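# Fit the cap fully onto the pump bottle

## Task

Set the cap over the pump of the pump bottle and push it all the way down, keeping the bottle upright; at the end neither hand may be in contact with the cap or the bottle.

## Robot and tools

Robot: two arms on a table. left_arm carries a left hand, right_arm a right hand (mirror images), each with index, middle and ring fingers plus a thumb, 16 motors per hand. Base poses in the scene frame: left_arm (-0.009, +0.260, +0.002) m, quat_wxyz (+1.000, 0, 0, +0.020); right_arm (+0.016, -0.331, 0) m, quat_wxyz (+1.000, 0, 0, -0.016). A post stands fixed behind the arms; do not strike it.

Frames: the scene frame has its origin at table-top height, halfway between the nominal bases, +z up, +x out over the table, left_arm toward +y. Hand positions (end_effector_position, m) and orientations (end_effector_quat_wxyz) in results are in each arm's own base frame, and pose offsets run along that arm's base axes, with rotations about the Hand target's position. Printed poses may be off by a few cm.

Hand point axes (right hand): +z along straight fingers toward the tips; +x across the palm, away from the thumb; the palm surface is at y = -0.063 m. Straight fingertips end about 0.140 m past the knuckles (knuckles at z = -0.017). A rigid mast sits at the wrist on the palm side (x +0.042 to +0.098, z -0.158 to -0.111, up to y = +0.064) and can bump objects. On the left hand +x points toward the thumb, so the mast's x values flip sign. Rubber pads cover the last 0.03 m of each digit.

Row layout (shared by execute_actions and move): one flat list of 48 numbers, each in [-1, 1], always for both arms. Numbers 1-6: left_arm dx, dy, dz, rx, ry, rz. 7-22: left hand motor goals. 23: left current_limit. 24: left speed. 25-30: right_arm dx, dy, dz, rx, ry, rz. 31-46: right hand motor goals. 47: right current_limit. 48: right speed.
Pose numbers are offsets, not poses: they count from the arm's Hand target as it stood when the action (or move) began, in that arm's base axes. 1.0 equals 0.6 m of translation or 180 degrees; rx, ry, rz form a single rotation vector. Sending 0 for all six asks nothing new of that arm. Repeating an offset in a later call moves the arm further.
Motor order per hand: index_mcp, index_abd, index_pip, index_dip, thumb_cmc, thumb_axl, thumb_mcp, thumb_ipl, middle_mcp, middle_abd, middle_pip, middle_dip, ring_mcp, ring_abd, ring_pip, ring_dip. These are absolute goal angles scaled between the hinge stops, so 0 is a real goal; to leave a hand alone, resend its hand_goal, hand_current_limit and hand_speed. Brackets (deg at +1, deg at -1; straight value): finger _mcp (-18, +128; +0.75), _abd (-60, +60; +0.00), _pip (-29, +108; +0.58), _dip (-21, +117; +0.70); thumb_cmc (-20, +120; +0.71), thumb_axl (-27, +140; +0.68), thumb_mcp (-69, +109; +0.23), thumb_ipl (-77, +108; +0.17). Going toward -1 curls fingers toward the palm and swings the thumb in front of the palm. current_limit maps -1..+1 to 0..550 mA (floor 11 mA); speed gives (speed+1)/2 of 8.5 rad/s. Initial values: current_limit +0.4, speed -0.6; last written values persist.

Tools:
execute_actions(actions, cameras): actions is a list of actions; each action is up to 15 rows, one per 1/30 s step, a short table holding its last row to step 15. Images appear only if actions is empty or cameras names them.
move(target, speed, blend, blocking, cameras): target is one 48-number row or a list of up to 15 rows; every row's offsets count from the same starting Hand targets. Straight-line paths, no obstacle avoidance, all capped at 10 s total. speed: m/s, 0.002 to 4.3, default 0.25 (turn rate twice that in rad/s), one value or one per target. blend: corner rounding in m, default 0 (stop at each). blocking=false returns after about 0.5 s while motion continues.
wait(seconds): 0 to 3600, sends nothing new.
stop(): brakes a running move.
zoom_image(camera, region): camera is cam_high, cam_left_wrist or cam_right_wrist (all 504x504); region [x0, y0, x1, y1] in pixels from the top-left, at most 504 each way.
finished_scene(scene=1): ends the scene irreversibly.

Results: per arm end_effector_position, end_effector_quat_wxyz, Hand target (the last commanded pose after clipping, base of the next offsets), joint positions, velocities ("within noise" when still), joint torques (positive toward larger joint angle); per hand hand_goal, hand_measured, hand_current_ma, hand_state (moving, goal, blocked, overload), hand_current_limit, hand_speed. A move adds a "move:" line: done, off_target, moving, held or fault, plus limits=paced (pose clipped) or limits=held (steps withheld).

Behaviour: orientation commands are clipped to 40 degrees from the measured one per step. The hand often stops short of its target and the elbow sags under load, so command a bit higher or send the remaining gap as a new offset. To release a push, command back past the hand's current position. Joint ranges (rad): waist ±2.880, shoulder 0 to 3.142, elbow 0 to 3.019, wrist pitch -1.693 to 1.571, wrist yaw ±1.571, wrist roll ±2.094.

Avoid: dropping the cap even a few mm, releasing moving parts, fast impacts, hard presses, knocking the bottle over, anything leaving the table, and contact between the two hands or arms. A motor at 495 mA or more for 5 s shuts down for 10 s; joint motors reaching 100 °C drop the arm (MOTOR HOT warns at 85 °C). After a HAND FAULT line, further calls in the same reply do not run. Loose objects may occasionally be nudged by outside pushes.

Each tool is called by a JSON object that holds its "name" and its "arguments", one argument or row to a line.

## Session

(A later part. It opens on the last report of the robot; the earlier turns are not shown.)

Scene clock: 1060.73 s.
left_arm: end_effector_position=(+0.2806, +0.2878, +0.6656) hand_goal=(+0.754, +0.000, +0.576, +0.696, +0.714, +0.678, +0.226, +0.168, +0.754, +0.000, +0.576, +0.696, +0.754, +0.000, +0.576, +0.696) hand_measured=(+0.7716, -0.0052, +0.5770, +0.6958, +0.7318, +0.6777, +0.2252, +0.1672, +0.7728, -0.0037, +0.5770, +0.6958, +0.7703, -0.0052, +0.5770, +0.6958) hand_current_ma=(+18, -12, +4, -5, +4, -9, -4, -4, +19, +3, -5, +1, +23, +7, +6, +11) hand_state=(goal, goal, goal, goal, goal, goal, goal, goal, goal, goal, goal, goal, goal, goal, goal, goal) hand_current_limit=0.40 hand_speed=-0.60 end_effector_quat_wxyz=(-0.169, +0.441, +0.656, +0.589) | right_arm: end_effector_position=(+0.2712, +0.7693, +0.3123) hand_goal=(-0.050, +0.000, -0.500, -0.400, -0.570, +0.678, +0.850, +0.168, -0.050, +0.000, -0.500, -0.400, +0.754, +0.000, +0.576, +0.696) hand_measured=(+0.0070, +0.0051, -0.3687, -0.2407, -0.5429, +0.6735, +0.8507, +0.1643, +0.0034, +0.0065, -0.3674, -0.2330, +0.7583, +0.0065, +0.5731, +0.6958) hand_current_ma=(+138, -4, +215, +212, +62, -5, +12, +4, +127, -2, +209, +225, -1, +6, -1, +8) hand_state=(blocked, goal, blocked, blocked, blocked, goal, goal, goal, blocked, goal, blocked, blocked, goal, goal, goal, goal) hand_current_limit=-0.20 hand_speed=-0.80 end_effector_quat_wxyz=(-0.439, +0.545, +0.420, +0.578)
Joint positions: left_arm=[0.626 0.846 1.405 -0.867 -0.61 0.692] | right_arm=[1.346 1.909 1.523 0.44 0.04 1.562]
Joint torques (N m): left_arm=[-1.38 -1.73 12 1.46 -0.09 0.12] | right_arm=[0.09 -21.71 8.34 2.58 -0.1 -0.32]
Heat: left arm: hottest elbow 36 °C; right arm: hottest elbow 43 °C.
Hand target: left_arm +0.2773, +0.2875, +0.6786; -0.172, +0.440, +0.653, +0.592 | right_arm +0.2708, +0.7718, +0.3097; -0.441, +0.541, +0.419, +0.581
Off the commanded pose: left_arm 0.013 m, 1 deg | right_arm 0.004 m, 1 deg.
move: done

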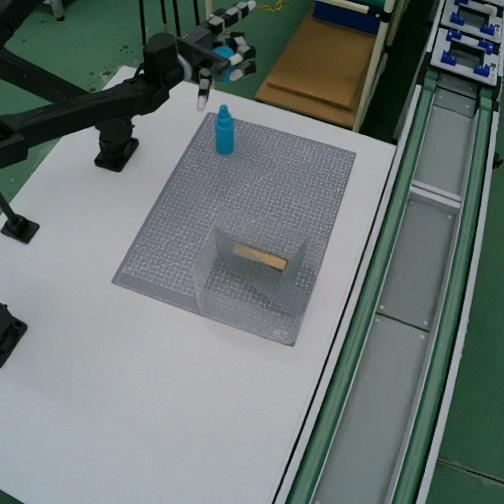

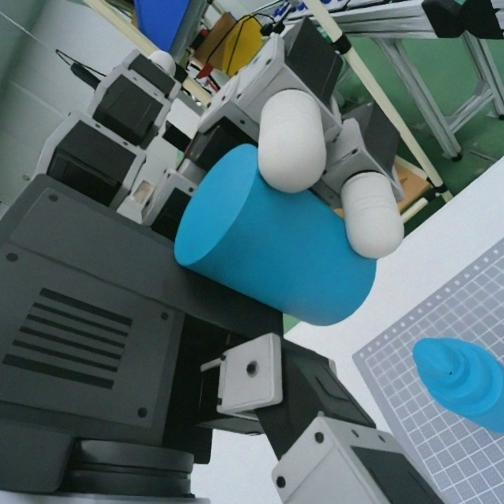

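{"name": "move", "arguments": {
  "target": [0,0,0,0,0,0,0.754,0,0.576,0.696,0.714,0.678,0.226,0.168,0.754,0,0.576,0.696,0.754,0,0.576,0.696,0.4,-0.6,0.0118,-0.038,-0.042,-0.014,0.004,0,-0.05,0,-0.5,-0.4,-0.571,0.678,0.85,0.168,-0.05,0,-0.5,-0.4,0.754,0,0.576,0.696,-0.2,-0.8],
  "speed": 0.06,
  "cameras": ["cam_high","cam_right_wrist"]
}}

{"name": "zoom_image", "arguments": {
  "camera": "cam_right_wrist",
  "region": [254, 204, 504, 454]
}}

{"name": "zoom_image", "arguments": {
  "camera": "cam_high",
  "region": [170, 40, 290, 160]
}}

Scene clock: 1090.40 s.
left_arm: end_effector_position=(+0.2806, +0.2878, +0.6656) hand_goal=(+0.754, +0.000, +0.576, +0.696, +0.714, +0.678, +0.226, +0.168, +0.754, +0.000, +0.576, +0.696, +0.754, +0.000, +0.576, +0.696) hand_measured=(+0.7716, -0.0052, +0.5770, +0.6958, +0.7330, +0.6777, +0.2262, +0.1681, +0.7728, -0.0052, +0.5770, +0.6958, +0.7703, -0.0052, +0.5770, +0.6958) hand_current_ma=(+14, +0, +4, -2, +7, -10, +1, -2, +19, -5, -13, +3, +21, +0, +12, +12) hand_state=(goal, goal, goal, goal, goal, goal, goal, goal, goal, goal, goal, goal, goal, goal, goal, goal) hand_current_limit=0.40 hand_speed=-0.60 end_effector_quat_wxyz=(-0.169, +0.441, +0.656, +0.589) | right_arm: end_effector_position=(+0.2665, +0.7549, +0.2598) hand_goal=(-0.050, +0.000, -0.500, -0.400, -0.570, +0.678, +0.850, +0.168, -0.050, +0.000, -0.500, -0.400, +0.754, +0.000, +0.576, +0.696) hand_measured=(+0.0070, +0.0065, -0.3687, -0.2407, -0.5429, +0.6735, +0.8517, +0.1643, +0.0046, +0.0065, -0.3687, -0.2330, +0.7583, +0.0065, +0.5731, +0.6958) hand_current_ma=(+136, -13, +213, +210, +54, +2, +2, -10, +118, -2, +223, +219, -2, +11, +2, +10) hand_state=(blocked, goal, blocked, blocked, blocked, goal, goal, goal, blocked, goal, blocked, blocked, goal, goal, goal, goal) hand_current_limit=-0.20 hand_speed=-0.80 end_effector_quat_wxyz=(-0.425, +0.564, +0.443, +0.552)
Joint positions: left_arm=[0.626 0.846 1.405 -0.867 -0.61 0.692] | right_arm=[1.343 1.909 1.429 0.452 0.022 1.562]
Joint torques (N m): left_arm=[-1.32 -2.14 12.07 1.29 -0.08 0.1] | right_arm=[-1.08 -23.94 8.25 2.61 -0.08 -0.3]
Heat: left arm: hottest elbow 37 °C; right arm: hottest elbow 40 °C.
Hand target: left_arm +0.2773, +0.2875, +0.6786; -0.172, +0.440, +0.653, +0.592 | right_arm +0.2777, +0.7491, +0.2845; -0.432, +0.554, +0.429, +0.568
Off the commanded pose: left_arm 0.013 m, 1 deg | right_arm 0.028 m, 3 deg.
move: off_target (right_arm)

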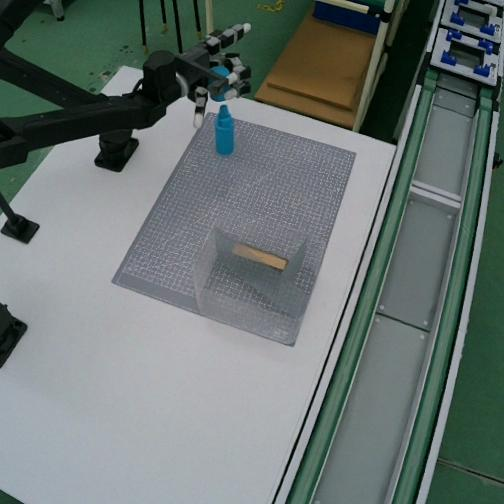

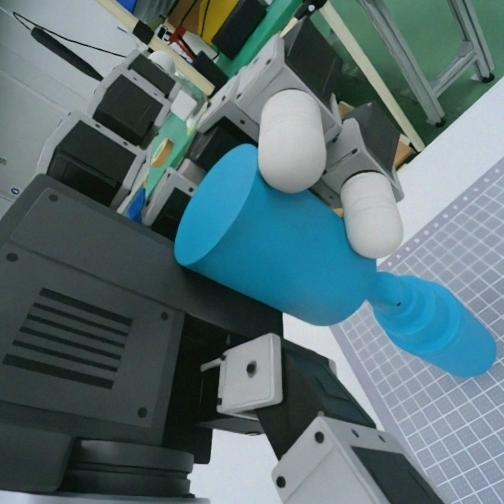

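Scaled by 2.016 from the camera's image (finer frame: 720x720).

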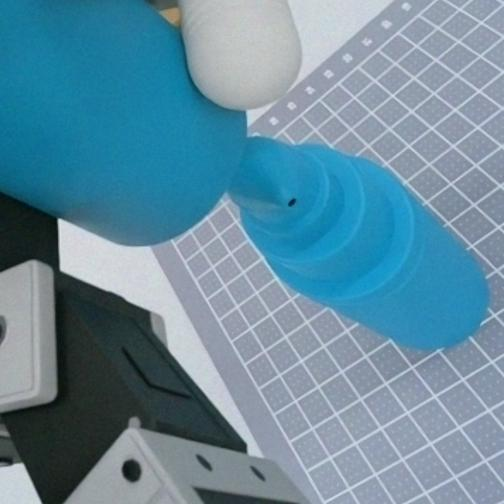

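Scaled by 4.200 from the camera's image (finer frame: 720x720).

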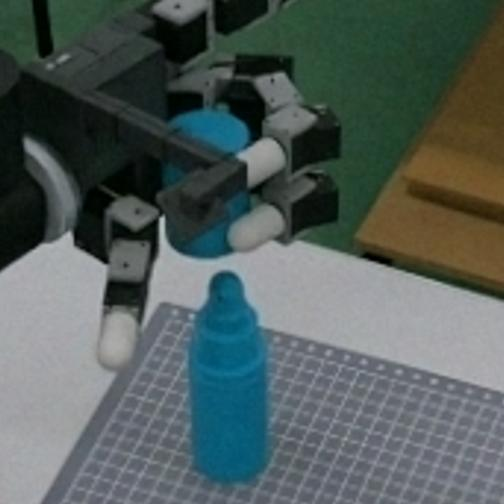

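{"name": "move", "arguments": {
  "target": [
    [0,0,0,0,0,0,0.754,0,0.576,0.696,0.714,0.678,0.226,0.168,0.754,0,0.576,0.696,0.754,0,0.576,0.696,0.4,-0.6,0,0,0.06,0,0,0,-0.05,0,-0.5,-0.4,-0.571,0.678,0.85,0.168,-0.05,0,-0.5,-0.4,0.754,0,0.576,0.696,-0.2,-0.8],
    [0,0,0,0,0,0,0.754,0,0.576,0.696,0.714,0.678,0.226,0.168,0.754,0,0.576,0.696,0.754,0,0.576,0.696,0.4,-0.6,-0.055,0.032,0.06,0,0,0.25,-0.05,0,-0.5,-0.4,-0.571,0.678,0.85,0.168,-0.05,0,-0.5,-0.4,0.754,0,0.576,0.696,-0.2,-0.8]
  ],
  "speed": 0.1,
  "cameras": ["cam_high","cam_right_wrist"]
}}

{"name": "zoom_image", "arguments": {
  "camera": "cam_right_wrist",
  "region": [254, 204, 504, 454]
}}

{"name": "zoom_image", "arguments": {
  "camera": "cam_high",
  "region": [170, 40, 290, 160]
}}

Scene clock: 1199.57 s.
left_arm: end_effector_position=(+0.2806, +0.2878, +0.6656) hand_goal=(+0.754, +0.000, +0.576, +0.696, +0.714, +0.678, +0.226, +0.168, +0.754, +0.000, +0.576, +0.696, +0.754, +0.000, +0.576, +0.696) hand_measured=(+0.7703, -0.0052, +0.5770, +0.6958, +0.7318, +0.6777, +0.2262, +0.1681, +0.7716, -0.0037, +0.5770, +0.6958, +0.7703, -0.0052, +0.5770, +0.6958) hand_current_ma=(+29, +0, -3, -7, +5, -9, -10, +0, +12, -1, -9, +1, +24, -7, +6, +24) hand_state=(goal, goal, goal, goal, goal, goal, goal, goal, goal, goal, goal, goal, goal, goal, goal, goal) hand_current_limit=0.40 hand_speed=-0.60 end_effector_quat_wxyz=(-0.169, +0.441, +0.656, +0.589) | right_arm: end_effector_position=(+0.2298, +0.7608, +0.3008) hand_goal=(-0.050, +0.000, -0.500, -0.400, -0.570, +0.678, +0.850, +0.168, -0.050, +0.000, -0.500, -0.400, +0.754, +0.000, +0.576, +0.696) hand_measured=(+0.0070, +0.0051, -0.3700, -0.2407, -0.5429, +0.6735, +0.8497, +0.1643, +0.0034, +0.0065, -0.3674, -0.2330, +0.7547, +0.0065, +0.5693, +0.6958) hand_current_ma=(+136, -11, +217, +221, +62, +7, +5, -4, +120, -1, +218, +238, -3, +8, -6, +8) hand_state=(blocked, goal, blocked, blocked, blocked, goal, goal, goal, blocked, goal, blocked, blocked, goal, goal, goal, goal) hand_current_limit=-0.20 hand_speed=-0.80 end_effector_quat_wxyz=(+0.616, -0.356, -0.613, -0.345)
Joint positions: left_arm=[0.626 0.846 1.405 -0.867 -0.61 0.692] | right_arm=[1.164 1.855 1.455 0.393 -0.941 1.581]
Joint torques (N m): left_arm=[-1.32 -1.67 11.89 1.25 -0.1 0.14] | right_arm=[-0.97 -20.01 11.56 1.51 -0.12 -0.24]
Heat: left arm: hottest elbow 37 °C; right arm: hottest shoulder 40 °C.
Hand target: left_arm +0.2773, +0.2875, +0.6786; -0.172, +0.440, +0.653, +0.592 | right_arm +0.2449, +0.7682, +0.3206; +0.616, -0.348, -0.608, -0.359
Off the commanded pose: left_arm 0.013 m, 1 deg | right_arm 0.026 m, 2 deg.
move: off_target (right_arm)

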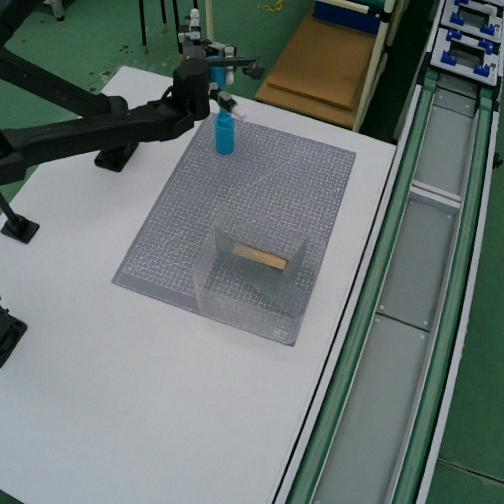

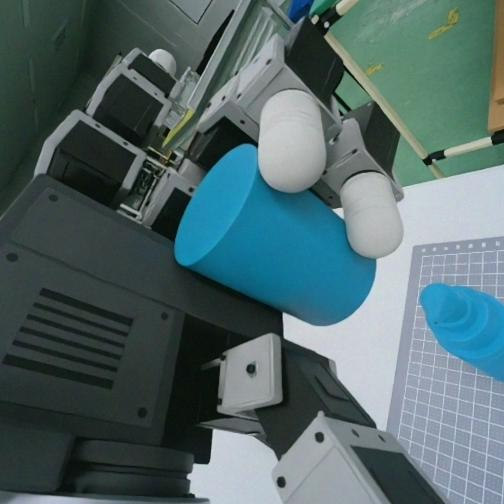

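Scaled by 2.016 from the camera's image (finer frame: 720x720).

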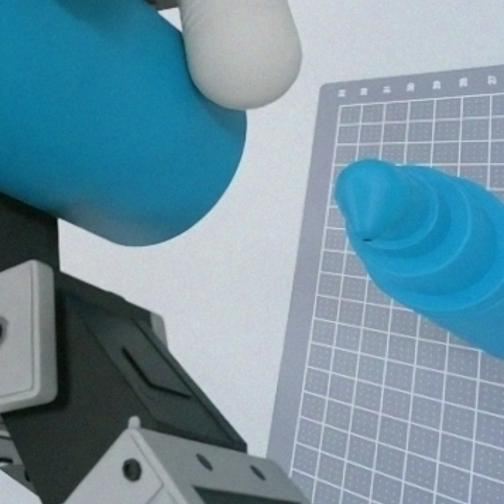

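Scaled by 4.200 from the camera's image (finer frame: 720x720).

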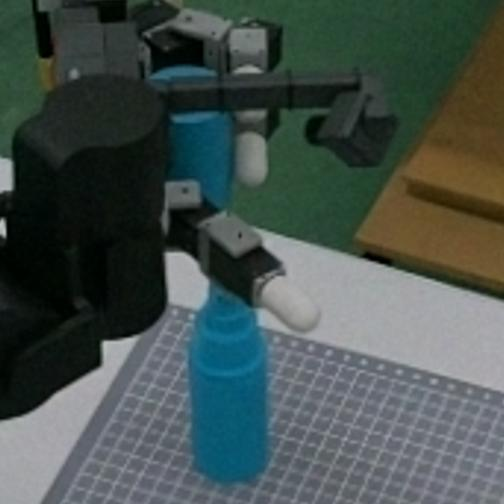

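{"name": "move", "arguments": {
  "target": [0,0,0,0,0,0,0.754,0,0.576,0.696,0.714,0.678,0.226,0.168,0.754,0,0.576,0.696,0.754,0,0.576,0.696,0.4,-0.6,0.013,0.037,-0.02,0,0,0,-0.05,0,-0.5,-0.4,-0.571,0.678,0.85,0.168,-0.05,0,-0.5,-0.4,0.754,0,0.576,0.696,-0.2,-0.8],
  "speed": 0.06,
  "cameras": ["cam_high","cam_right_wrist"]
}}

{"name": "zoom_image", "arguments": {
  "camera": "cam_right_wrist",
  "region": [254, 204, 504, 454]
}}

{"name": "zoom_image", "arguments": {
  "camera": "cam_high",
  "region": [170, 40, 290, 160]
}}

Scene clock: 1228.17 s.
left_arm: end_effector_position=(+0.2806, +0.2878, +0.6656) hand_goal=(+0.754, +0.000, +0.576, +0.696, +0.714, +0.678, +0.226, +0.168, +0.754, +0.000, +0.576, +0.696, +0.754, +0.000, +0.576, +0.696) hand_measured=(+0.7703, -0.0052, +0.5770, +0.6958, +0.7330, +0.6777, +0.2262, +0.1681, +0.7728, -0.0037, +0.5770, +0.6958, +0.7703, -0.0052, +0.5770, +0.6958) hand_current_ma=(+16, -6, -3, -6, +7, -3, -2, -2, +17, -4, +3, +0, +22, -5, +12, +2) hand_state=(goal, goal, goal, goal, goal, goal, goal, goal, goal, goal, goal, goal, goal, goal, goal, goal) hand_current_limit=0.40 hand_speed=-0.60 end_effector_quat_wxyz=(-0.169, +0.441, +0.656, +0.589) | right_arm: end_effector_position=(+0.2394, +0.7832, +0.2832) hand_goal=(-0.050, +0.000, -0.500, -0.400, -0.570, +0.678, +0.850, +0.168, -0.050, +0.000, -0.500, -0.400, +0.754, +0.000, +0.576, +0.696) hand_measured=(+0.0070, +0.0051, -0.3700, -0.2407, -0.5429, +0.6735, +0.8467, +0.1643, +0.0034, +0.0065, -0.3674, -0.2330, +0.7486, +0.0065, +0.5667, +0.6958) hand_current_ma=(+143, +0, +212, +220, +67, +1, -1, +0, +123, +10, +218, +223, -16, +8, -18, +12) hand_state=(blocked, goal, blocked, blocked, blocked, goal, goal, goal, blocked, goal, blocked, blocked, goal, goal, goal, goal) hand_current_limit=-0.20 hand_speed=-0.80 end_effector_quat_wxyz=(+0.616, -0.358, -0.613, -0.342)
Joint positions: left_arm=[0.626 0.846 1.405 -0.867 -0.61 0.692] | right_arm=[1.164 1.93 1.524 0.393 -0.942 1.582]
Joint torques (N m): left_arm=[-1.14 -2.26 11.81 1.18 -0.11 0.11] | right_arm=[-0.79 -22.07 11.73 1.43 0 -0.25]
Heat: left arm: hottest elbow 37 °C; right arm: hottest elbow 42 °C.
Hand target: left_arm +0.2773, +0.2875, +0.6786; -0.172, +0.440, +0.653, +0.592 | right_arm +0.2527, +0.7905, +0.3084; +0.616, -0.348, -0.608, -0.359
Off the commanded pose: left_arm 0.013 m, 1 deg | right_arm 0.030 m, 2 deg.
move: off_target (right_arm)

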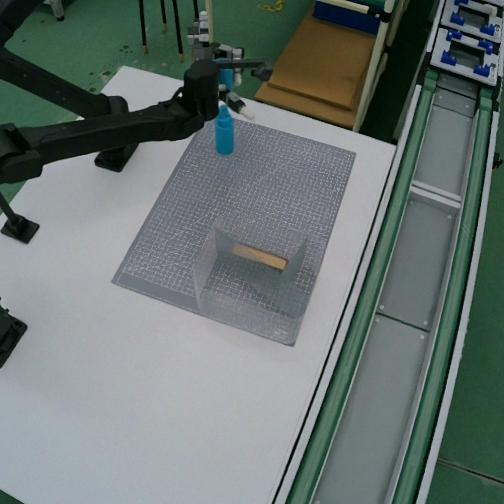

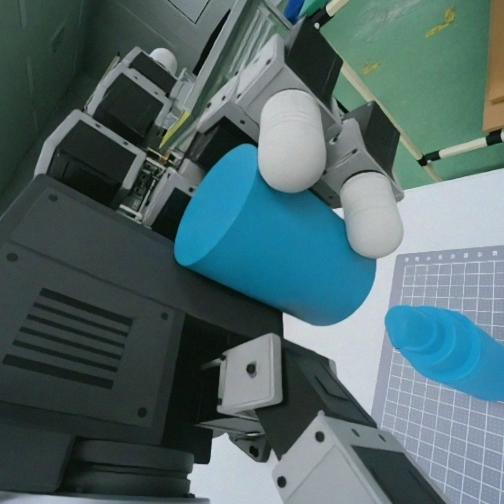

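Scaled by 2.016 from the camera's image (finer frame: 720x720).

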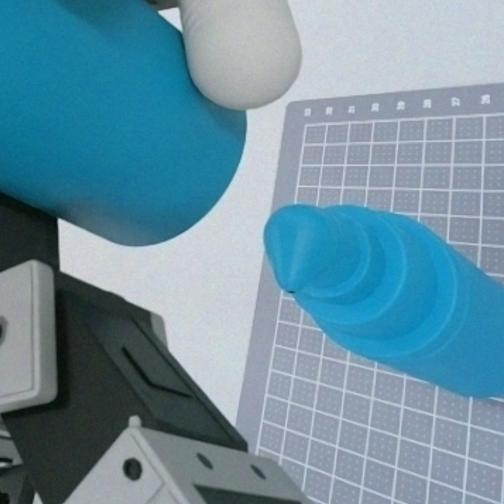

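Scaled by 4.200 from the camera's image (finer frame: 720x720).

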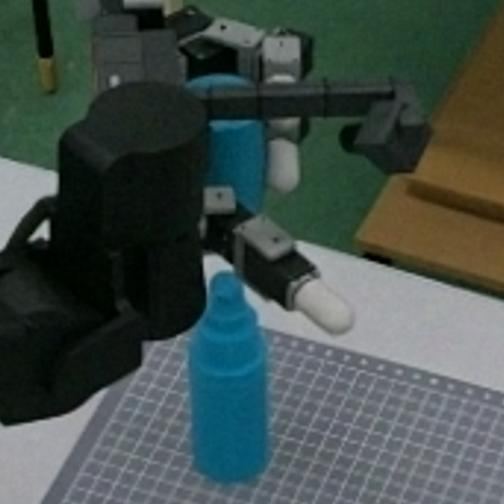

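{"name": "move", "arguments": {
  "target": [0,0,0,0,0,0,0.754,0,0.576,0.696,0.714,0.678,0.226,0.168,0.754,0,0.576,0.696,0.754,0,0.576,0.696,0.4,-0.6,-0.003,0.006,-0.06,0,0,0,-0.05,0,-0.5,-0.4,-0.571,0.678,0.85,0.168,-0.05,0,-0.5,-0.4,0.754,0,0.576,0.696,-0.2,-0.8],
  "speed": 0.05,
  "cameras": ["cam_high","cam_right_wrist"]
}}

{"name": "zoom_image", "arguments": {
  "camera": "cam_right_wrist",
  "region": [254, 204, 504, 454]
}}

{"name": "zoom_image", "arguments": {
  "camera": "cam_high",
  "region": [180, 50, 270, 140]
}}

Scene clock: 1249.93 s.
left_arm: end_effector_position=(+0.2806, +0.2878, +0.6656) hand_goal=(+0.754, +0.000, +0.576, +0.696, +0.714, +0.678, +0.226, +0.168, +0.754, +0.000, +0.576, +0.696, +0.754, +0.000, +0.576, +0.696) hand_measured=(+0.7716, -0.0052, +0.5770, +0.6958, +0.7318, +0.6767, +0.2262, +0.1681, +0.7728, -0.0037, +0.5770, +0.6958, +0.7703, -0.0052, +0.5770, +0.6958) hand_current_ma=(+29, -9, +7, +3, +6, -3, -1, -2, +20, +7, -4, +0, +23, -3, +15, +14) hand_state=(goal, goal, goal, goal, goal, goal, goal, goal, goal, goal, goal, goal, goal, goal, goal, goal) hand_current_limit=0.40 hand_speed=-0.60 end_effector_quat_wxyz=(-0.169, +0.441, +0.656, +0.589) | right_arm: end_effector_position=(+0.2430, +0.7900, +0.2630) hand_goal=(-0.050, +0.000, -0.500, -0.400, -0.570, +0.678, +0.850, +0.168, -0.050, +0.000, -0.500, -0.400, +0.754, +0.000, +0.576, +0.696) hand_measured=(+0.0070, +0.0051, -0.3687, -0.2407, -0.5429, +0.6735, +0.8467, +0.1643, +0.0034, +0.0065, -0.3674, -0.2330, +0.7486, +0.0065, +0.5680, +0.6958) hand_current_ma=(+136, +1, +212, +219, +72, +3, -7, -2, +128, +3, +220, +229, -15, +4, -9, +13) hand_state=(blocked, goal, blocked, blocked, blocked, goal, goal, goal, blocked, goal, blocked, blocked, goal, goal, goal, goal) hand_current_limit=-0.20 hand_speed=-0.80 end_effector_quat_wxyz=(+0.616, -0.355, -0.612, -0.347)
Joint positions: left_arm=[0.626 0.846 1.405 -0.867 -0.61 0.692] | right_arm=[1.164 1.972 1.524 0.447 -0.938 1.582]
Joint torques (N m): left_arm=[-1.44 -1.96 11.85 1.5 -0.1 0.11] | right_arm=[-0.38 -22.36 9.47 2.32 0.05 -0.26]
Heat: left arm: hottest elbow 37 °C; right arm: hottest elbow 40 °C.
Hand target: left_arm +0.2773, +0.2875, +0.6786; -0.172, +0.440, +0.653, +0.592 | right_arm +0.2509, +0.7940, +0.2725; +0.616, -0.348, -0.608, -0.359
Off the commanded pose: left_arm 0.013 m, 1 deg | right_arm 0.013 m, 2 deg.
move: off_target (right_arm)

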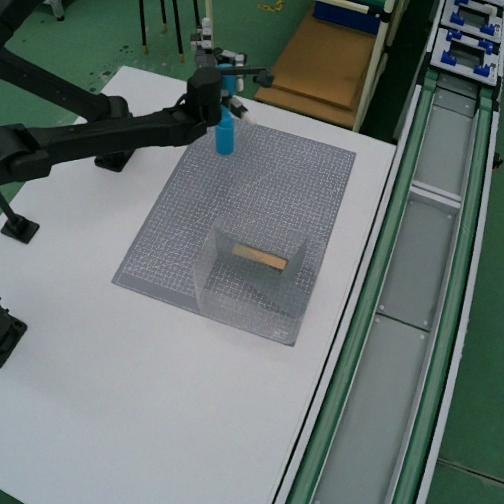

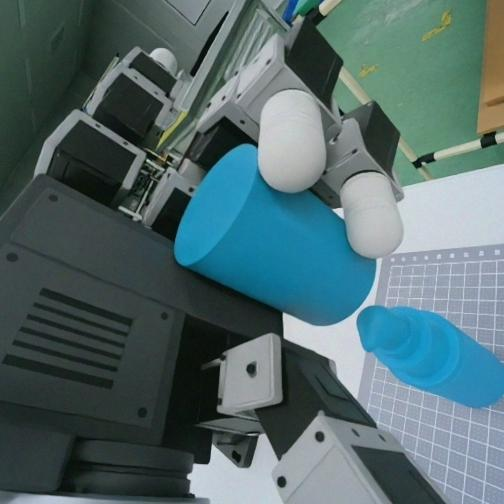

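Scaled by 2.016 from the camera's image (finer frame: 720x720).

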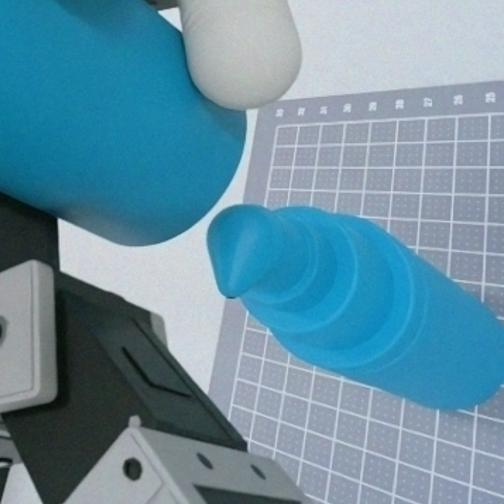

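Scaled by 5.600 from the camera's image (finer frame: 720x720).

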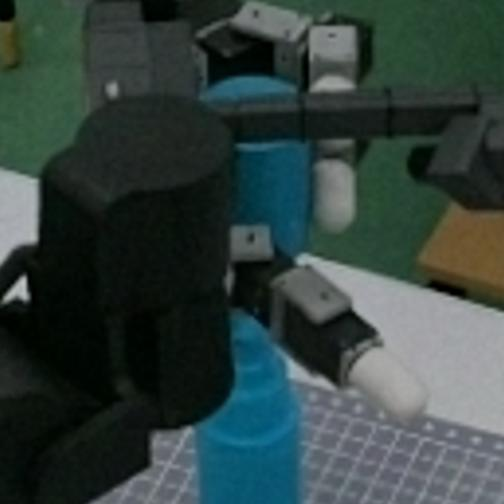

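{"name": "move", "arguments": {
  "target": [0,0,0,0,0,0,0.754,0,0.576,0.696,0.714,0.678,0.226,0.168,0.754,0,0.576,0.696,0.754,0,0.576,0.696,0.4,-0.6,-0.007,-0.01,-0.025,0,0,0,-0.05,0,-0.5,-0.4,-0.571,0.678,0.85,0.168,-0.05,0,-0.5,-0.4,0.754,0,0.576,0.696,-0.2,-0.8],
  "speed": 0.04,
  "cameras": ["cam_high","cam_right_wrist"]
}}

{"name": "zoom_image", "arguments": {
  "camera": "cam_right_wrist",
  "region": [254, 204, 504, 454]
}}

{"name": "zoom_image", "arguments": {
  "camera": "cam_high",
  "region": [190, 60, 260, 130]
}}

Scene clock: 1277.10 s.
left_arm: end_effector_position=(+0.2806, +0.2878, +0.6656) hand_goal=(+0.754, +0.000, +0.576, +0.696, +0.714, +0.678, +0.226, +0.168, +0.754, +0.000, +0.576, +0.696, +0.754, +0.000, +0.576, +0.696) hand_measured=(+0.7716, -0.0052, +0.5770, +0.6958, +0.7318, +0.6777, +0.2262, +0.1672, +0.7728, -0.0037, +0.5770, +0.6958, +0.7703, -0.0052, +0.5770, +0.6958) hand_current_ma=(+18, +2, +7, -8, +6, +2, -5, -5, +17, -9, -6, +0, +15, -1, +22, +8) hand_state=(goal, goal, goal, goal, goal, goal, goal, goal, goal, goal, goal, goal, goal, goal, goal, goal) hand_current_limit=0.40 hand_speed=-0.60 end_effector_quat_wxyz=(-0.169, +0.441, +0.656, +0.589) | right_arm: end_effector_position=(+0.2422, +0.7871, +0.2596) hand_goal=(-0.050, +0.000, -0.500, -0.400, -0.570, +0.678, +0.850, +0.168, -0.050, +0.000, -0.500, -0.400, +0.754, +0.000, +0.576, +0.696) hand_measured=(+0.0070, +0.0051, -0.3700, -0.2407, -0.5429, +0.6735, +0.8467, +0.1643, +0.0034, +0.0065, -0.3674, -0.2330, +0.7486, +0.0065, +0.5680, +0.6958) hand_current_ma=(+133, -1, +211, +209, +60, -7, -12, +6, +116, -2, +226, +227, -22, +13, -7, +15) hand_state=(blocked, goal, blocked, blocked, blocked, goal, goal, goal, blocked, goal, blocked, blocked, goal, goal, goal, goal) hand_current_limit=-0.20 hand_speed=-0.80 end_effector_quat_wxyz=(+0.616, -0.349, -0.611, -0.355)
Joint positions: left_arm=[0.626 0.846 1.405 -0.867 -0.61 0.692] | right_arm=[1.164 1.973 1.502 0.489 -0.936 1.582]
Joint torques (N m): left_arm=[-1.26 -1.9 11.92 1.37 -0.11 0.13] | right_arm=[-0.26 -22.01 8.03 2.32 0.06 -0.26]
Heat: left arm: hottest elbow 37 °C; right arm: hottest elbow 39 °C.
Hand target: left_arm +0.2773, +0.2875, +0.6786; -0.172, +0.440, +0.653, +0.592 | right_arm +0.2467, +0.7880, +0.2575; +0.616, -0.348, -0.608, -0.359
Off the commanded pose: left_arm 0.013 m, 1 deg | right_arm 0.005 m, 1 deg.
move: done

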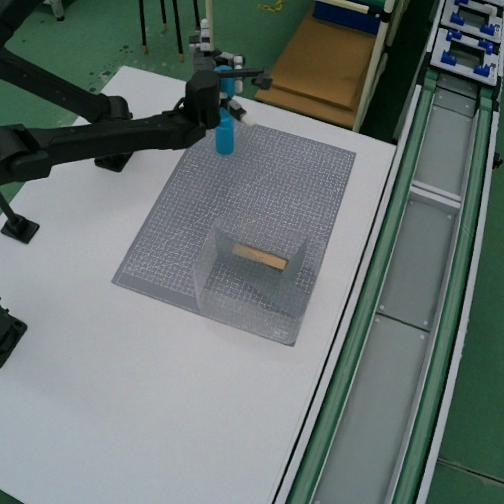

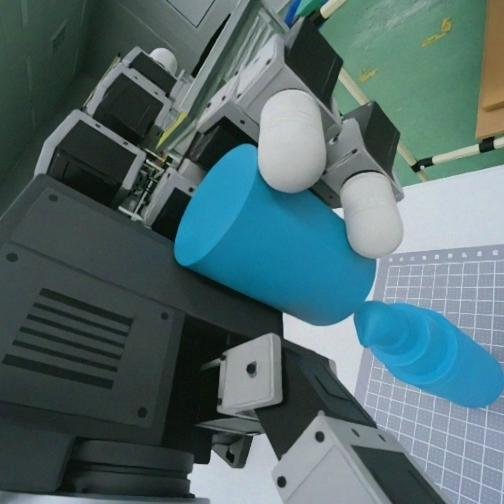

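Scaled by 2.016 from the camera's image (finer frame: 720x720).

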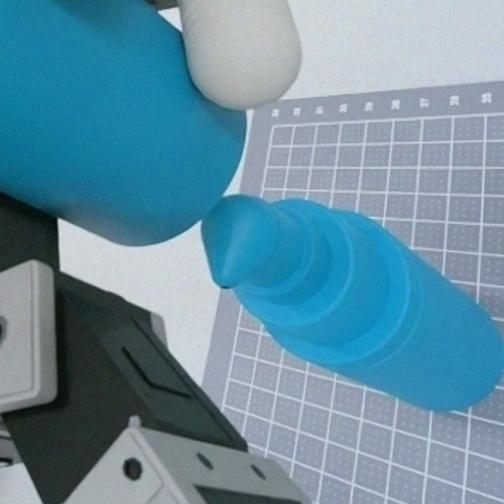

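Scaled by 7.200 from the camera's image (finer frame: 720x720).

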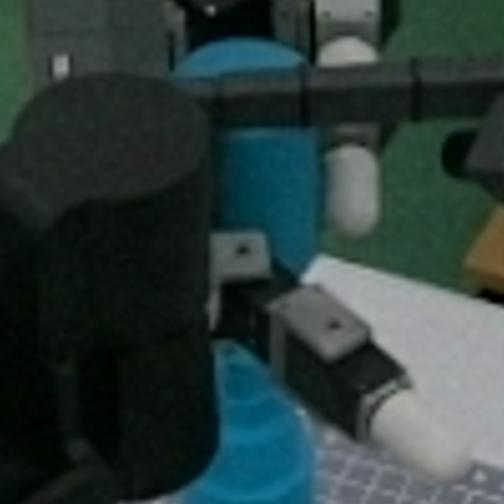

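{"name": "move", "arguments": {
  "target": [0,0,0,0,0,0,0.754,0,0.576,0.696,0.714,0.678,0.226,0.168,0.754,0,0.576,0.696,0.754,0,0.576,0.696,0.4,-0.6,-0.0075,-0.0075,-0.012,0,0,0,-0.05,0,-0.5,-0.4,-0.571,0.678,0.85,0.168,-0.05,0,-0.5,-0.4,0.754,0,0.576,0.696,-0.2,-0.8],
  "speed": 0.04,
  "cameras": ["cam_high","cam_right_wrist"]
}}

{"name": "zoom_image", "arguments": {
  "camera": "cam_right_wrist",
  "region": [254, 204, 504, 454]
}}

{"name": "zoom_image", "arguments": {
  "camera": "cam_high",
  "region": [190, 60, 260, 130]
}}

Scene clock: 1310.93 s.
left_arm: end_effector_position=(+0.2806, +0.2878, +0.6656) hand_goal=(+0.754, +0.000, +0.576, +0.696, +0.714, +0.678, +0.226, +0.168, +0.754, +0.000, +0.576, +0.696, +0.754, +0.000, +0.576, +0.696) hand_measured=(+0.7716, -0.0052, +0.5770, +0.6958, +0.7330, +0.6777, +0.2262, +0.1672, +0.7728, -0.0052, +0.5770, +0.6958, +0.7703, -0.0052, +0.5770, +0.6958) hand_current_ma=(+26, -5, +5, -4, +1, -13, -6, -10, +17, +1, -9, +3, +28, -2, +10, +9) hand_state=(goal, goal, goal, goal, goal, goal, goal, goal, goal, goal, goal, goal, goal, goal, goal, goal) hand_current_limit=0.40 hand_speed=-0.60 end_effector_quat_wxyz=(-0.169, +0.441, +0.656, +0.589) | right_arm: end_effector_position=(+0.2407, +0.7822, +0.2482) hand_goal=(-0.050, +0.000, -0.500, -0.400, -0.570, +0.678, +0.850, +0.168, -0.050, +0.000, -0.500, -0.400, +0.754, +0.000, +0.576, +0.696) hand_measured=(+0.0070, +0.0051, -0.3700, -0.2407, -0.5429, +0.6735, +0.8467, +0.1643, +0.0034, +0.0065, -0.3674, -0.2343, +0.7486, +0.0065, +0.5680, +0.6958) hand_current_ma=(+139, -3, +212, +218, +65, +9, -10, -7, +125, +2, +216, +224, -15, +6, -13, +3) hand_state=(blocked, goal, blocked, blocked, blocked, goal, goal, goal, blocked, goal, blocked, blocked, goal, goal, goal, goal) hand_current_limit=-0.20 hand_speed=-0.80 end_effector_quat_wxyz=(+0.615, -0.352, -0.610, -0.354)
Joint positions: left_arm=[0.626 0.846 1.405 -0.867 -0.61 0.692] | right_arm=[1.164 1.973 1.472 0.514 -0.932 1.582]
Joint torques (N m): left_arm=[-1.2 -1.96 11.99 1.2 -0.05 0.12] | right_arm=[0.03 -22.07 7.98 2.45 0.06 -0.26]
Heat: left arm: hottest elbow 37 °C; right arm: hottest shoulder 37 °C.
Hand target: left_arm +0.2773, +0.2875, +0.6786; -0.172, +0.440, +0.653, +0.592 | right_arm +0.2422, +0.7836, +0.2504; +0.616, -0.348, -0.608, -0.359
Off the commanded pose: left_arm 0.013 m, 1 deg | right_arm 0.003 m, 1 deg.
move: done

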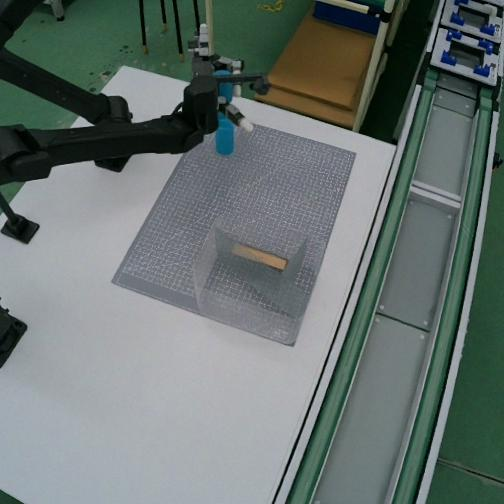

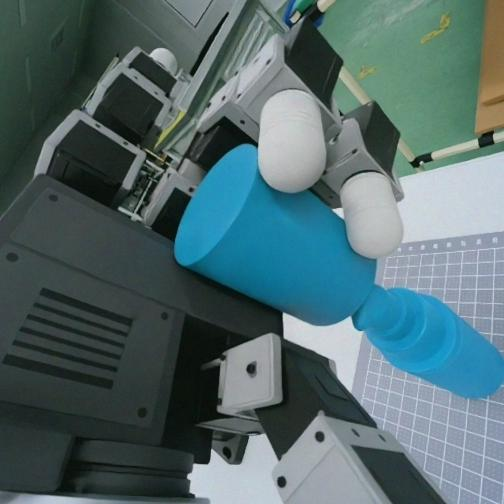

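Scaled by 2.016 from the camera's image (finer frame: 720x720).

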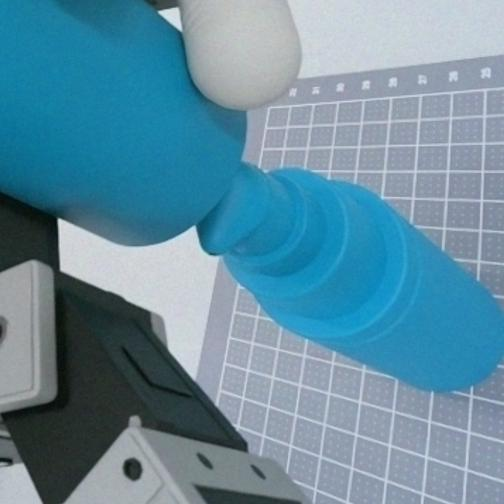

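Scaled by 7.200 from the camera's image (finer frame: 720x720).

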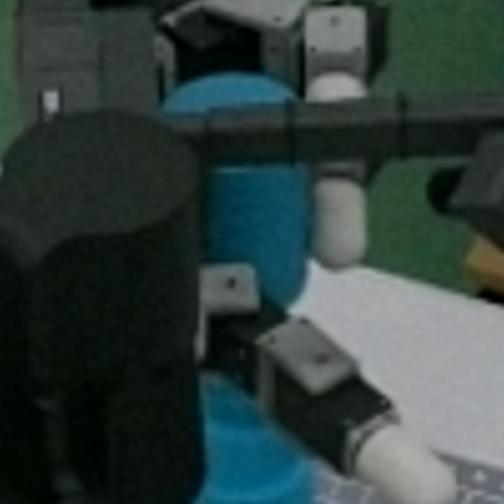

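{"name": "move", "arguments": {
  "target": [0,0,0,0,0,0,0.754,0,0.576,0.696,0.714,0.678,0.226,0.168,0.754,0,0.576,0.696,0.754,0,0.576,0.696,0.4,-0.6,0,0,-0.035,0,0,0,-0.05,0,-0.5,-0.4,-0.571,0.678,0.85,0.168,-0.05,0,-0.5,-0.4,0.754,0,0.576,0.696,-0.2,-0.8],
  "speed": 0.03,
  "cameras": ["cam_high","cam_right_wrist"]
}}

{"name": "zoom_image", "arguments": {
  "camera": "cam_right_wrist",
  "region": [254, 204, 504, 454]
}}

{"name": "zoom_image", "arguments": {
  "camera": "cam_high",
  "region": [190, 70, 270, 150]
}}

Scene clock: 1336.87 s.
left_arm: end_effector_position=(+0.2806, +0.2878, +0.6656) hand_goal=(+0.754, +0.000, +0.576, +0.696, +0.714, +0.678, +0.226, +0.168, +0.754, +0.000, +0.576, +0.696, +0.754, +0.000, +0.576, +0.696) hand_measured=(+0.7716, -0.0052, +0.5770, +0.6958, +0.7330, +0.6777, +0.2262, +0.1681, +0.7716, -0.0052, +0.5770, +0.6958, +0.7703, -0.0052, +0.5770, +0.6958) hand_current_ma=(+24, -8, +7, -9, +3, -2, -5, -4, +17, +10, -1, +7, +17, -1, +6, +16) hand_state=(goal, goal, goal, goal, goal, goal, goal, goal, goal, goal, goal, goal, goal, goal, goal, goal) hand_current_limit=0.40 hand_speed=-0.60 end_effector_quat_wxyz=(-0.169, +0.441, +0.656, +0.589) | right_arm: end_effector_position=(+0.2408, +0.7822, +0.2321) hand_goal=(-0.050, +0.000, -0.500, -0.400, -0.570, +0.678, +0.850, +0.168, -0.050, +0.000, -0.500, -0.400, +0.754, +0.000, +0.576, +0.696) hand_measured=(+0.0070, +0.0051, -0.3700, -0.2407, -0.5429, +0.6735, +0.8467, +0.1643, +0.0034, +0.0065, -0.3674, -0.2330, +0.7486, +0.0065, +0.5667, +0.6958) hand_current_ma=(+135, +3, +217, +210, +59, -10, -6, -5, +113, +14, +214, +233, -27, +11, -9, +5) hand_state=(blocked, goal, blocked, blocked, blocked, goal, goal, goal, blocked, goal, blocked, blocked, goal, goal, goal, goal) hand_current_limit=-0.20 hand_speed=-0.80 end_effector_quat_wxyz=(+0.615, -0.350, -0.610, -0.356)
Joint positions: left_arm=[0.626 0.846 1.405 -0.867 -0.61 0.692] | right_arm=[1.164 1.996 1.456 0.559 -0.932 1.582]
Joint torques (N m): left_arm=[-1.49 -1.9 11.89 1.37 -0.09 0.11] | right_arm=[0.03 -21.83 7.68 2.32 0.06 -0.26]
Heat: left arm: hottest elbow 37 °C; right arm: hottest elbow 38 °C.
Hand target: left_arm +0.2773, +0.2875, +0.6786; -0.172, +0.440, +0.653, +0.592 | right_arm +0.2423, +0.7836, +0.2295; +0.616, -0.348, -0.608, -0.360
Off the commanded pose: left_arm 0.013 m, 1 deg | right_arm 0.003 m, 0 deg.
move: done

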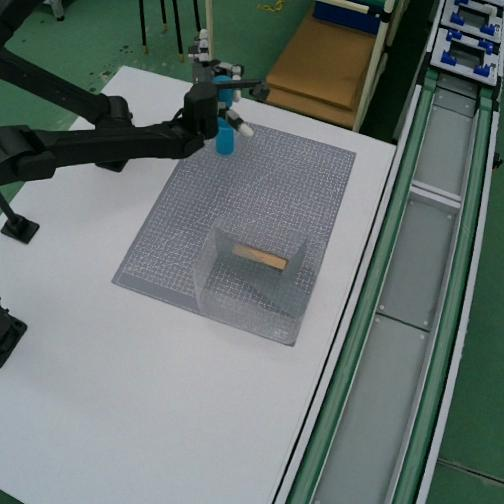

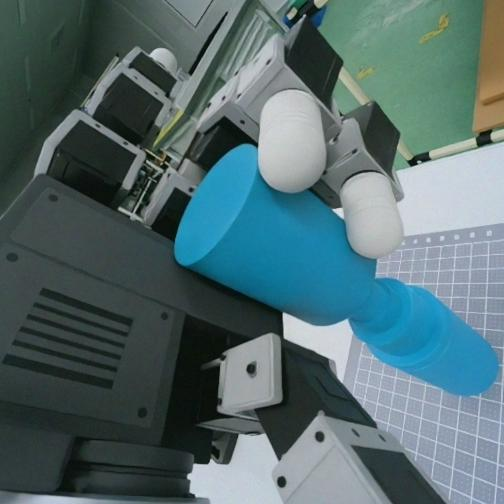

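Scaled by 2.016 from the camera's image (finer frame: 720x720).

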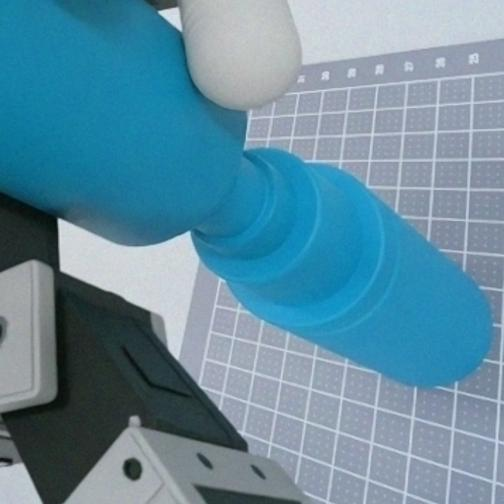

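Scaled by 6.300 from the camera's image (finer frame: 720x720).

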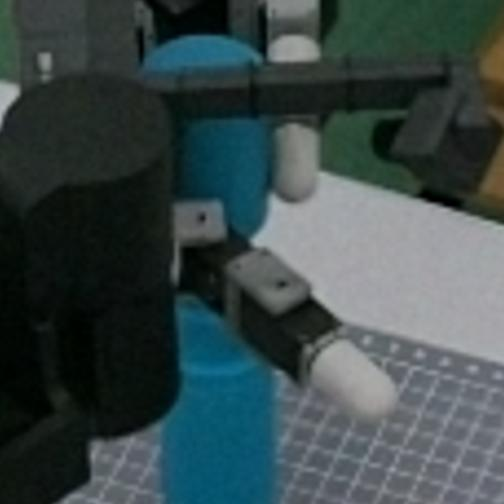

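{"name": "zoom_image", "arguments": {
  "camera": "cam_high",
  "region": [204, 72, 244, 112]
}}

{"name": "zoom_image", "arguments": {
  "camera": "cam_high",
  "region": [204, 112, 244, 160]
}}

Scaled by 12.600 from the camera's image (finer frame: 720x720).

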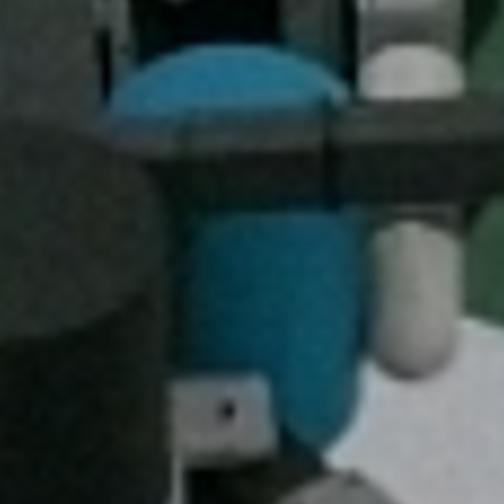

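Scaled by 10.500 from the camera's image (finer frame: 720x720).

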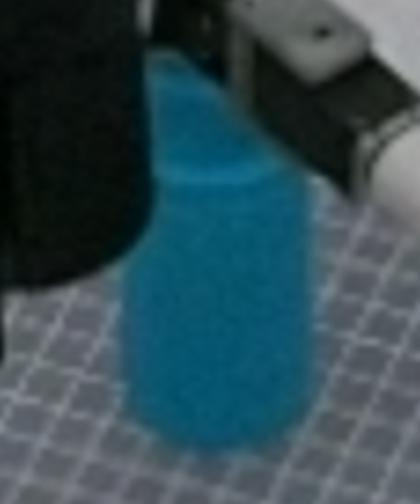

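{"name": "move", "arguments": {
  "target": [0,0,0,0,0,0,0.754,0,0.576,0.696,0.714,0.678,0.226,0.168,0.754,0,0.576,0.696,0.754,0,0.576,0.696,0.4,-0.6,0.011,-0.0055,0,0,0,0,-0.05,0,-0.5,-0.4,-0.571,0.678,0.85,0.168,-0.05,0,-0.5,-0.4,0.754,0,0.576,0.696,-0.2,-0.8],
  "speed": 0.03,
  "cameras": ["cam_high","cam_right_wrist"]
}}

{"name": "zoom_image", "arguments": {
  "camera": "cam_right_wrist",
  "region": [254, 204, 504, 454]
}}

{"name": "zoom_image", "arguments": {
  "camera": "cam_high",
  "region": [204, 72, 244, 112]
}}

{"name": "zoom_image", "arguments": {
  "camera": "cam_high",
  "region": [204, 112, 244, 160]
}}

Scene clock: 1380.33 s.
left_arm: end_effector_position=(+0.2806, +0.2878, +0.6656) hand_goal=(+0.754, +0.000, +0.576, +0.696, +0.714, +0.678, +0.226, +0.168, +0.754, +0.000, +0.576, +0.696, +0.754, +0.000, +0.576, +0.696) hand_measured=(+0.7716, -0.0052, +0.5770, +0.6958, +0.7330, +0.6777, +0.2262, +0.1672, +0.7728, -0.0037, +0.5770, +0.6958, +0.7703, -0.0052, +0.5770, +0.6958) hand_current_ma=(+26, -5, +3, -4, +3, -3, -1, +0, +14, -3, -5, +6, +27, -8, +20, +12) hand_state=(goal, goal, goal, goal, goal, goal, goal, goal, goal, goal, goal, goal, goal, goal, goal, goal) hand_current_limit=0.40 hand_speed=-0.60 end_effector_quat_wxyz=(-0.169, +0.441, +0.656, +0.589) | right_arm: end_effector_position=(+0.2394, +0.7821, +0.2321) hand_goal=(-0.050, +0.000, -0.500, -0.400, -0.570, +0.678, +0.850, +0.168, -0.050, +0.000, -0.500, -0.400, +0.754, +0.000, +0.576, +0.696) hand_measured=(+0.0070, +0.0051, -0.3700, -0.2407, -0.5416, +0.6735, +0.8477, +0.1643, +0.0034, +0.0065, -0.3674, -0.2330, +0.7486, +0.0065, +0.5680, +0.6958) hand_current_ma=(+141, -6, +213, +224, +54, -5, -1, +1, +119, +5, +219, +224, -19, +17, -5, +2) hand_state=(blocked, goal, blocked, blocked, blocked, goal, goal, goal, blocked, goal, blocked, blocked, goal, goal, goal, goal) hand_current_limit=-0.20 hand_speed=-0.80 end_effector_quat_wxyz=(+0.617, -0.348, -0.611, -0.354)
Joint positions: left_arm=[0.626 0.846 1.405 -0.867 -0.61 0.692] | right_arm=[1.164 1.996 1.456 0.559 -0.939 1.582]
Joint torques (N m): left_arm=[-1.44 -2.32 11.85 1.31 -0.07 0.11] | right_arm=[-0.79 -22.01 7.54 2.35 -0.11 -0.25]
Heat: left arm: hottest elbow 38 °C; right arm: hottest shoulder 37 °C.
Hand target: left_arm +0.2773, +0.2875, +0.6786; -0.172, +0.440, +0.653, +0.592 | right_arm +0.2489, +0.7803, +0.2295; +0.616, -0.348, -0.608, -0.360
Off the commanded pose: left_arm 0.013 m, 1 deg | right_arm 0.010 m, 1 deg.
move: done

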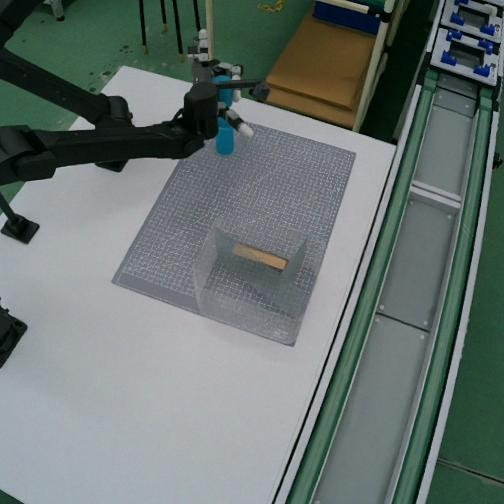

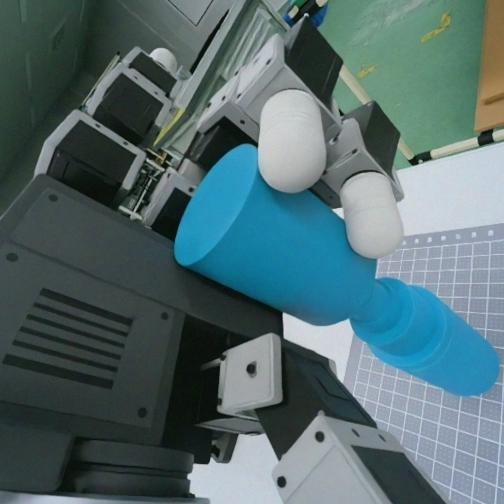

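Scaled by 2.016 from the camera's image (finer frame: 720x720).

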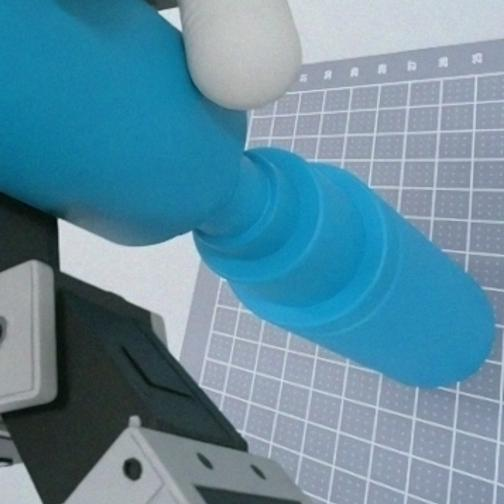

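Scaled by 12.600 from the camera's image (finer frame: 720x720).

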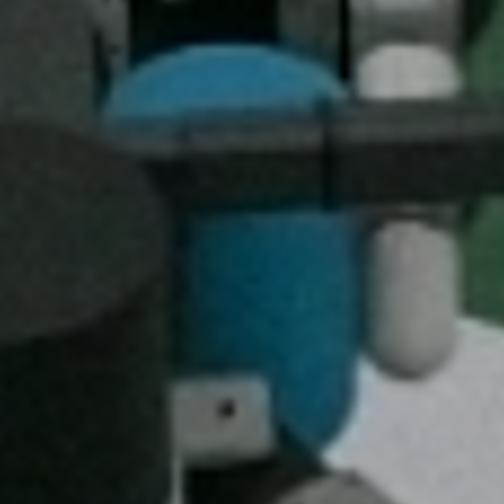

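Scaled by 10.500 from the camera's image (finer frame: 720x720).

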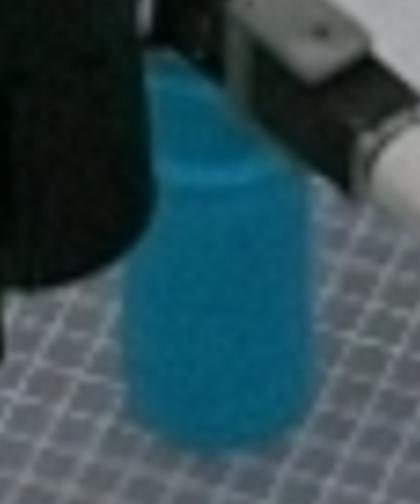

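{"name": "move", "arguments": {
  "target": [0,0,0,0,0,0,0.754,0,0.576,0.696,0.714,0.678,0.226,0.168,0.754,0,0.576,0.696,0.754,0,0.576,0.696,0.4,-0.6,0.012,-0.004,0,0,0,0,-0.05,0,-0.5,-0.4,-0.571,0.678,0.85,0.168,-0.05,0,-0.5,-0.4,0.754,0,0.576,0.696,-0.2,-0.8],
  "speed": 0.03
}}

Scene clock: 1387.77 s.
left_arm: end_effector_position=(+0.2806, +0.2878, +0.6656) hand_goal=(+0.754, +0.000, +0.576, +0.696, +0.714, +0.678, +0.226, +0.168, +0.754, +0.000, +0.576, +0.696, +0.754, +0.000, +0.576, +0.696) hand_measured=(+0.7703, -0.0052, +0.5770, +0.6958, +0.7318, +0.6767, +0.2252, +0.1672, +0.7728, -0.0052, +0.5770, +0.6958, +0.7703, -0.0052, +0.5770, +0.6958) hand_current_ma=(+15, -3, +4, -3, +6, +0, -8, -7, +19, +2, +0, +3, +22, -8, +8, +16) hand_state=(goal, goal, goal, goal, goal, goal, goal, goal, goal, goal, goal, goal, goal, goal, goal, goal) hand_current_limit=0.40 hand_speed=-0.60 end_effector_quat_wxyz=(-0.169, +0.441, +0.656, +0.589) | right_arm: end_effector_position=(+0.2451, +0.7794, +0.2320) hand_goal=(-0.050, +0.000, -0.500, -0.400, -0.570, +0.678, +0.850, +0.168, -0.050, +0.000, -0.500, -0.400, +0.754, +0.000, +0.576, +0.696) hand_measured=(+0.0070, +0.0051, -0.3700, -0.2407, -0.5429, +0.6735, +0.8477, +0.1643, +0.0034, +0.0065, -0.3674, -0.2330, +0.7511, +0.0065, +0.5680, +0.6971) hand_current_ma=(+150, -12, +209, +220, +58, +6, -3, -3, +127, +2, +214, +230, -15, +11, -16, +13) hand_state=(blocked, goal, blocked, blocked, blocked, goal, goal, goal, blocked, goal, blocked, blocked, goal, goal, goal, goal) hand_current_limit=-0.20 hand_speed=-0.80 end_effector_quat_wxyz=(+0.617, -0.347, -0.611, -0.354)
Joint positions: left_arm=[0.626 0.846 1.405 -0.867 -0.61 0.692] | right_arm=[1.154 1.996 1.456 0.559 -0.951 1.582]
Joint torques (N m): left_arm=[-0.67 -2.43 11.93 1.35 -0.08 0.11] | right_arm=[-0.91 -21.83 7.73 2.33 -0.11 -0.25]
Heat: left arm: hottest elbow 38 °C; right arm: hottest shoulder 37 °C.
Hand target: left_arm +0.2773, +0.2875, +0.6786; -0.172, +0.440, +0.653, +0.592 | right_arm +0.2560, +0.7779, +0.2295; +0.616, -0.348, -0.608, -0.360
Off the commanded pose: left_arm 0.013 m, 1 deg | right_arm 0.011 m, 1 deg.
move: off_target (right_arm)


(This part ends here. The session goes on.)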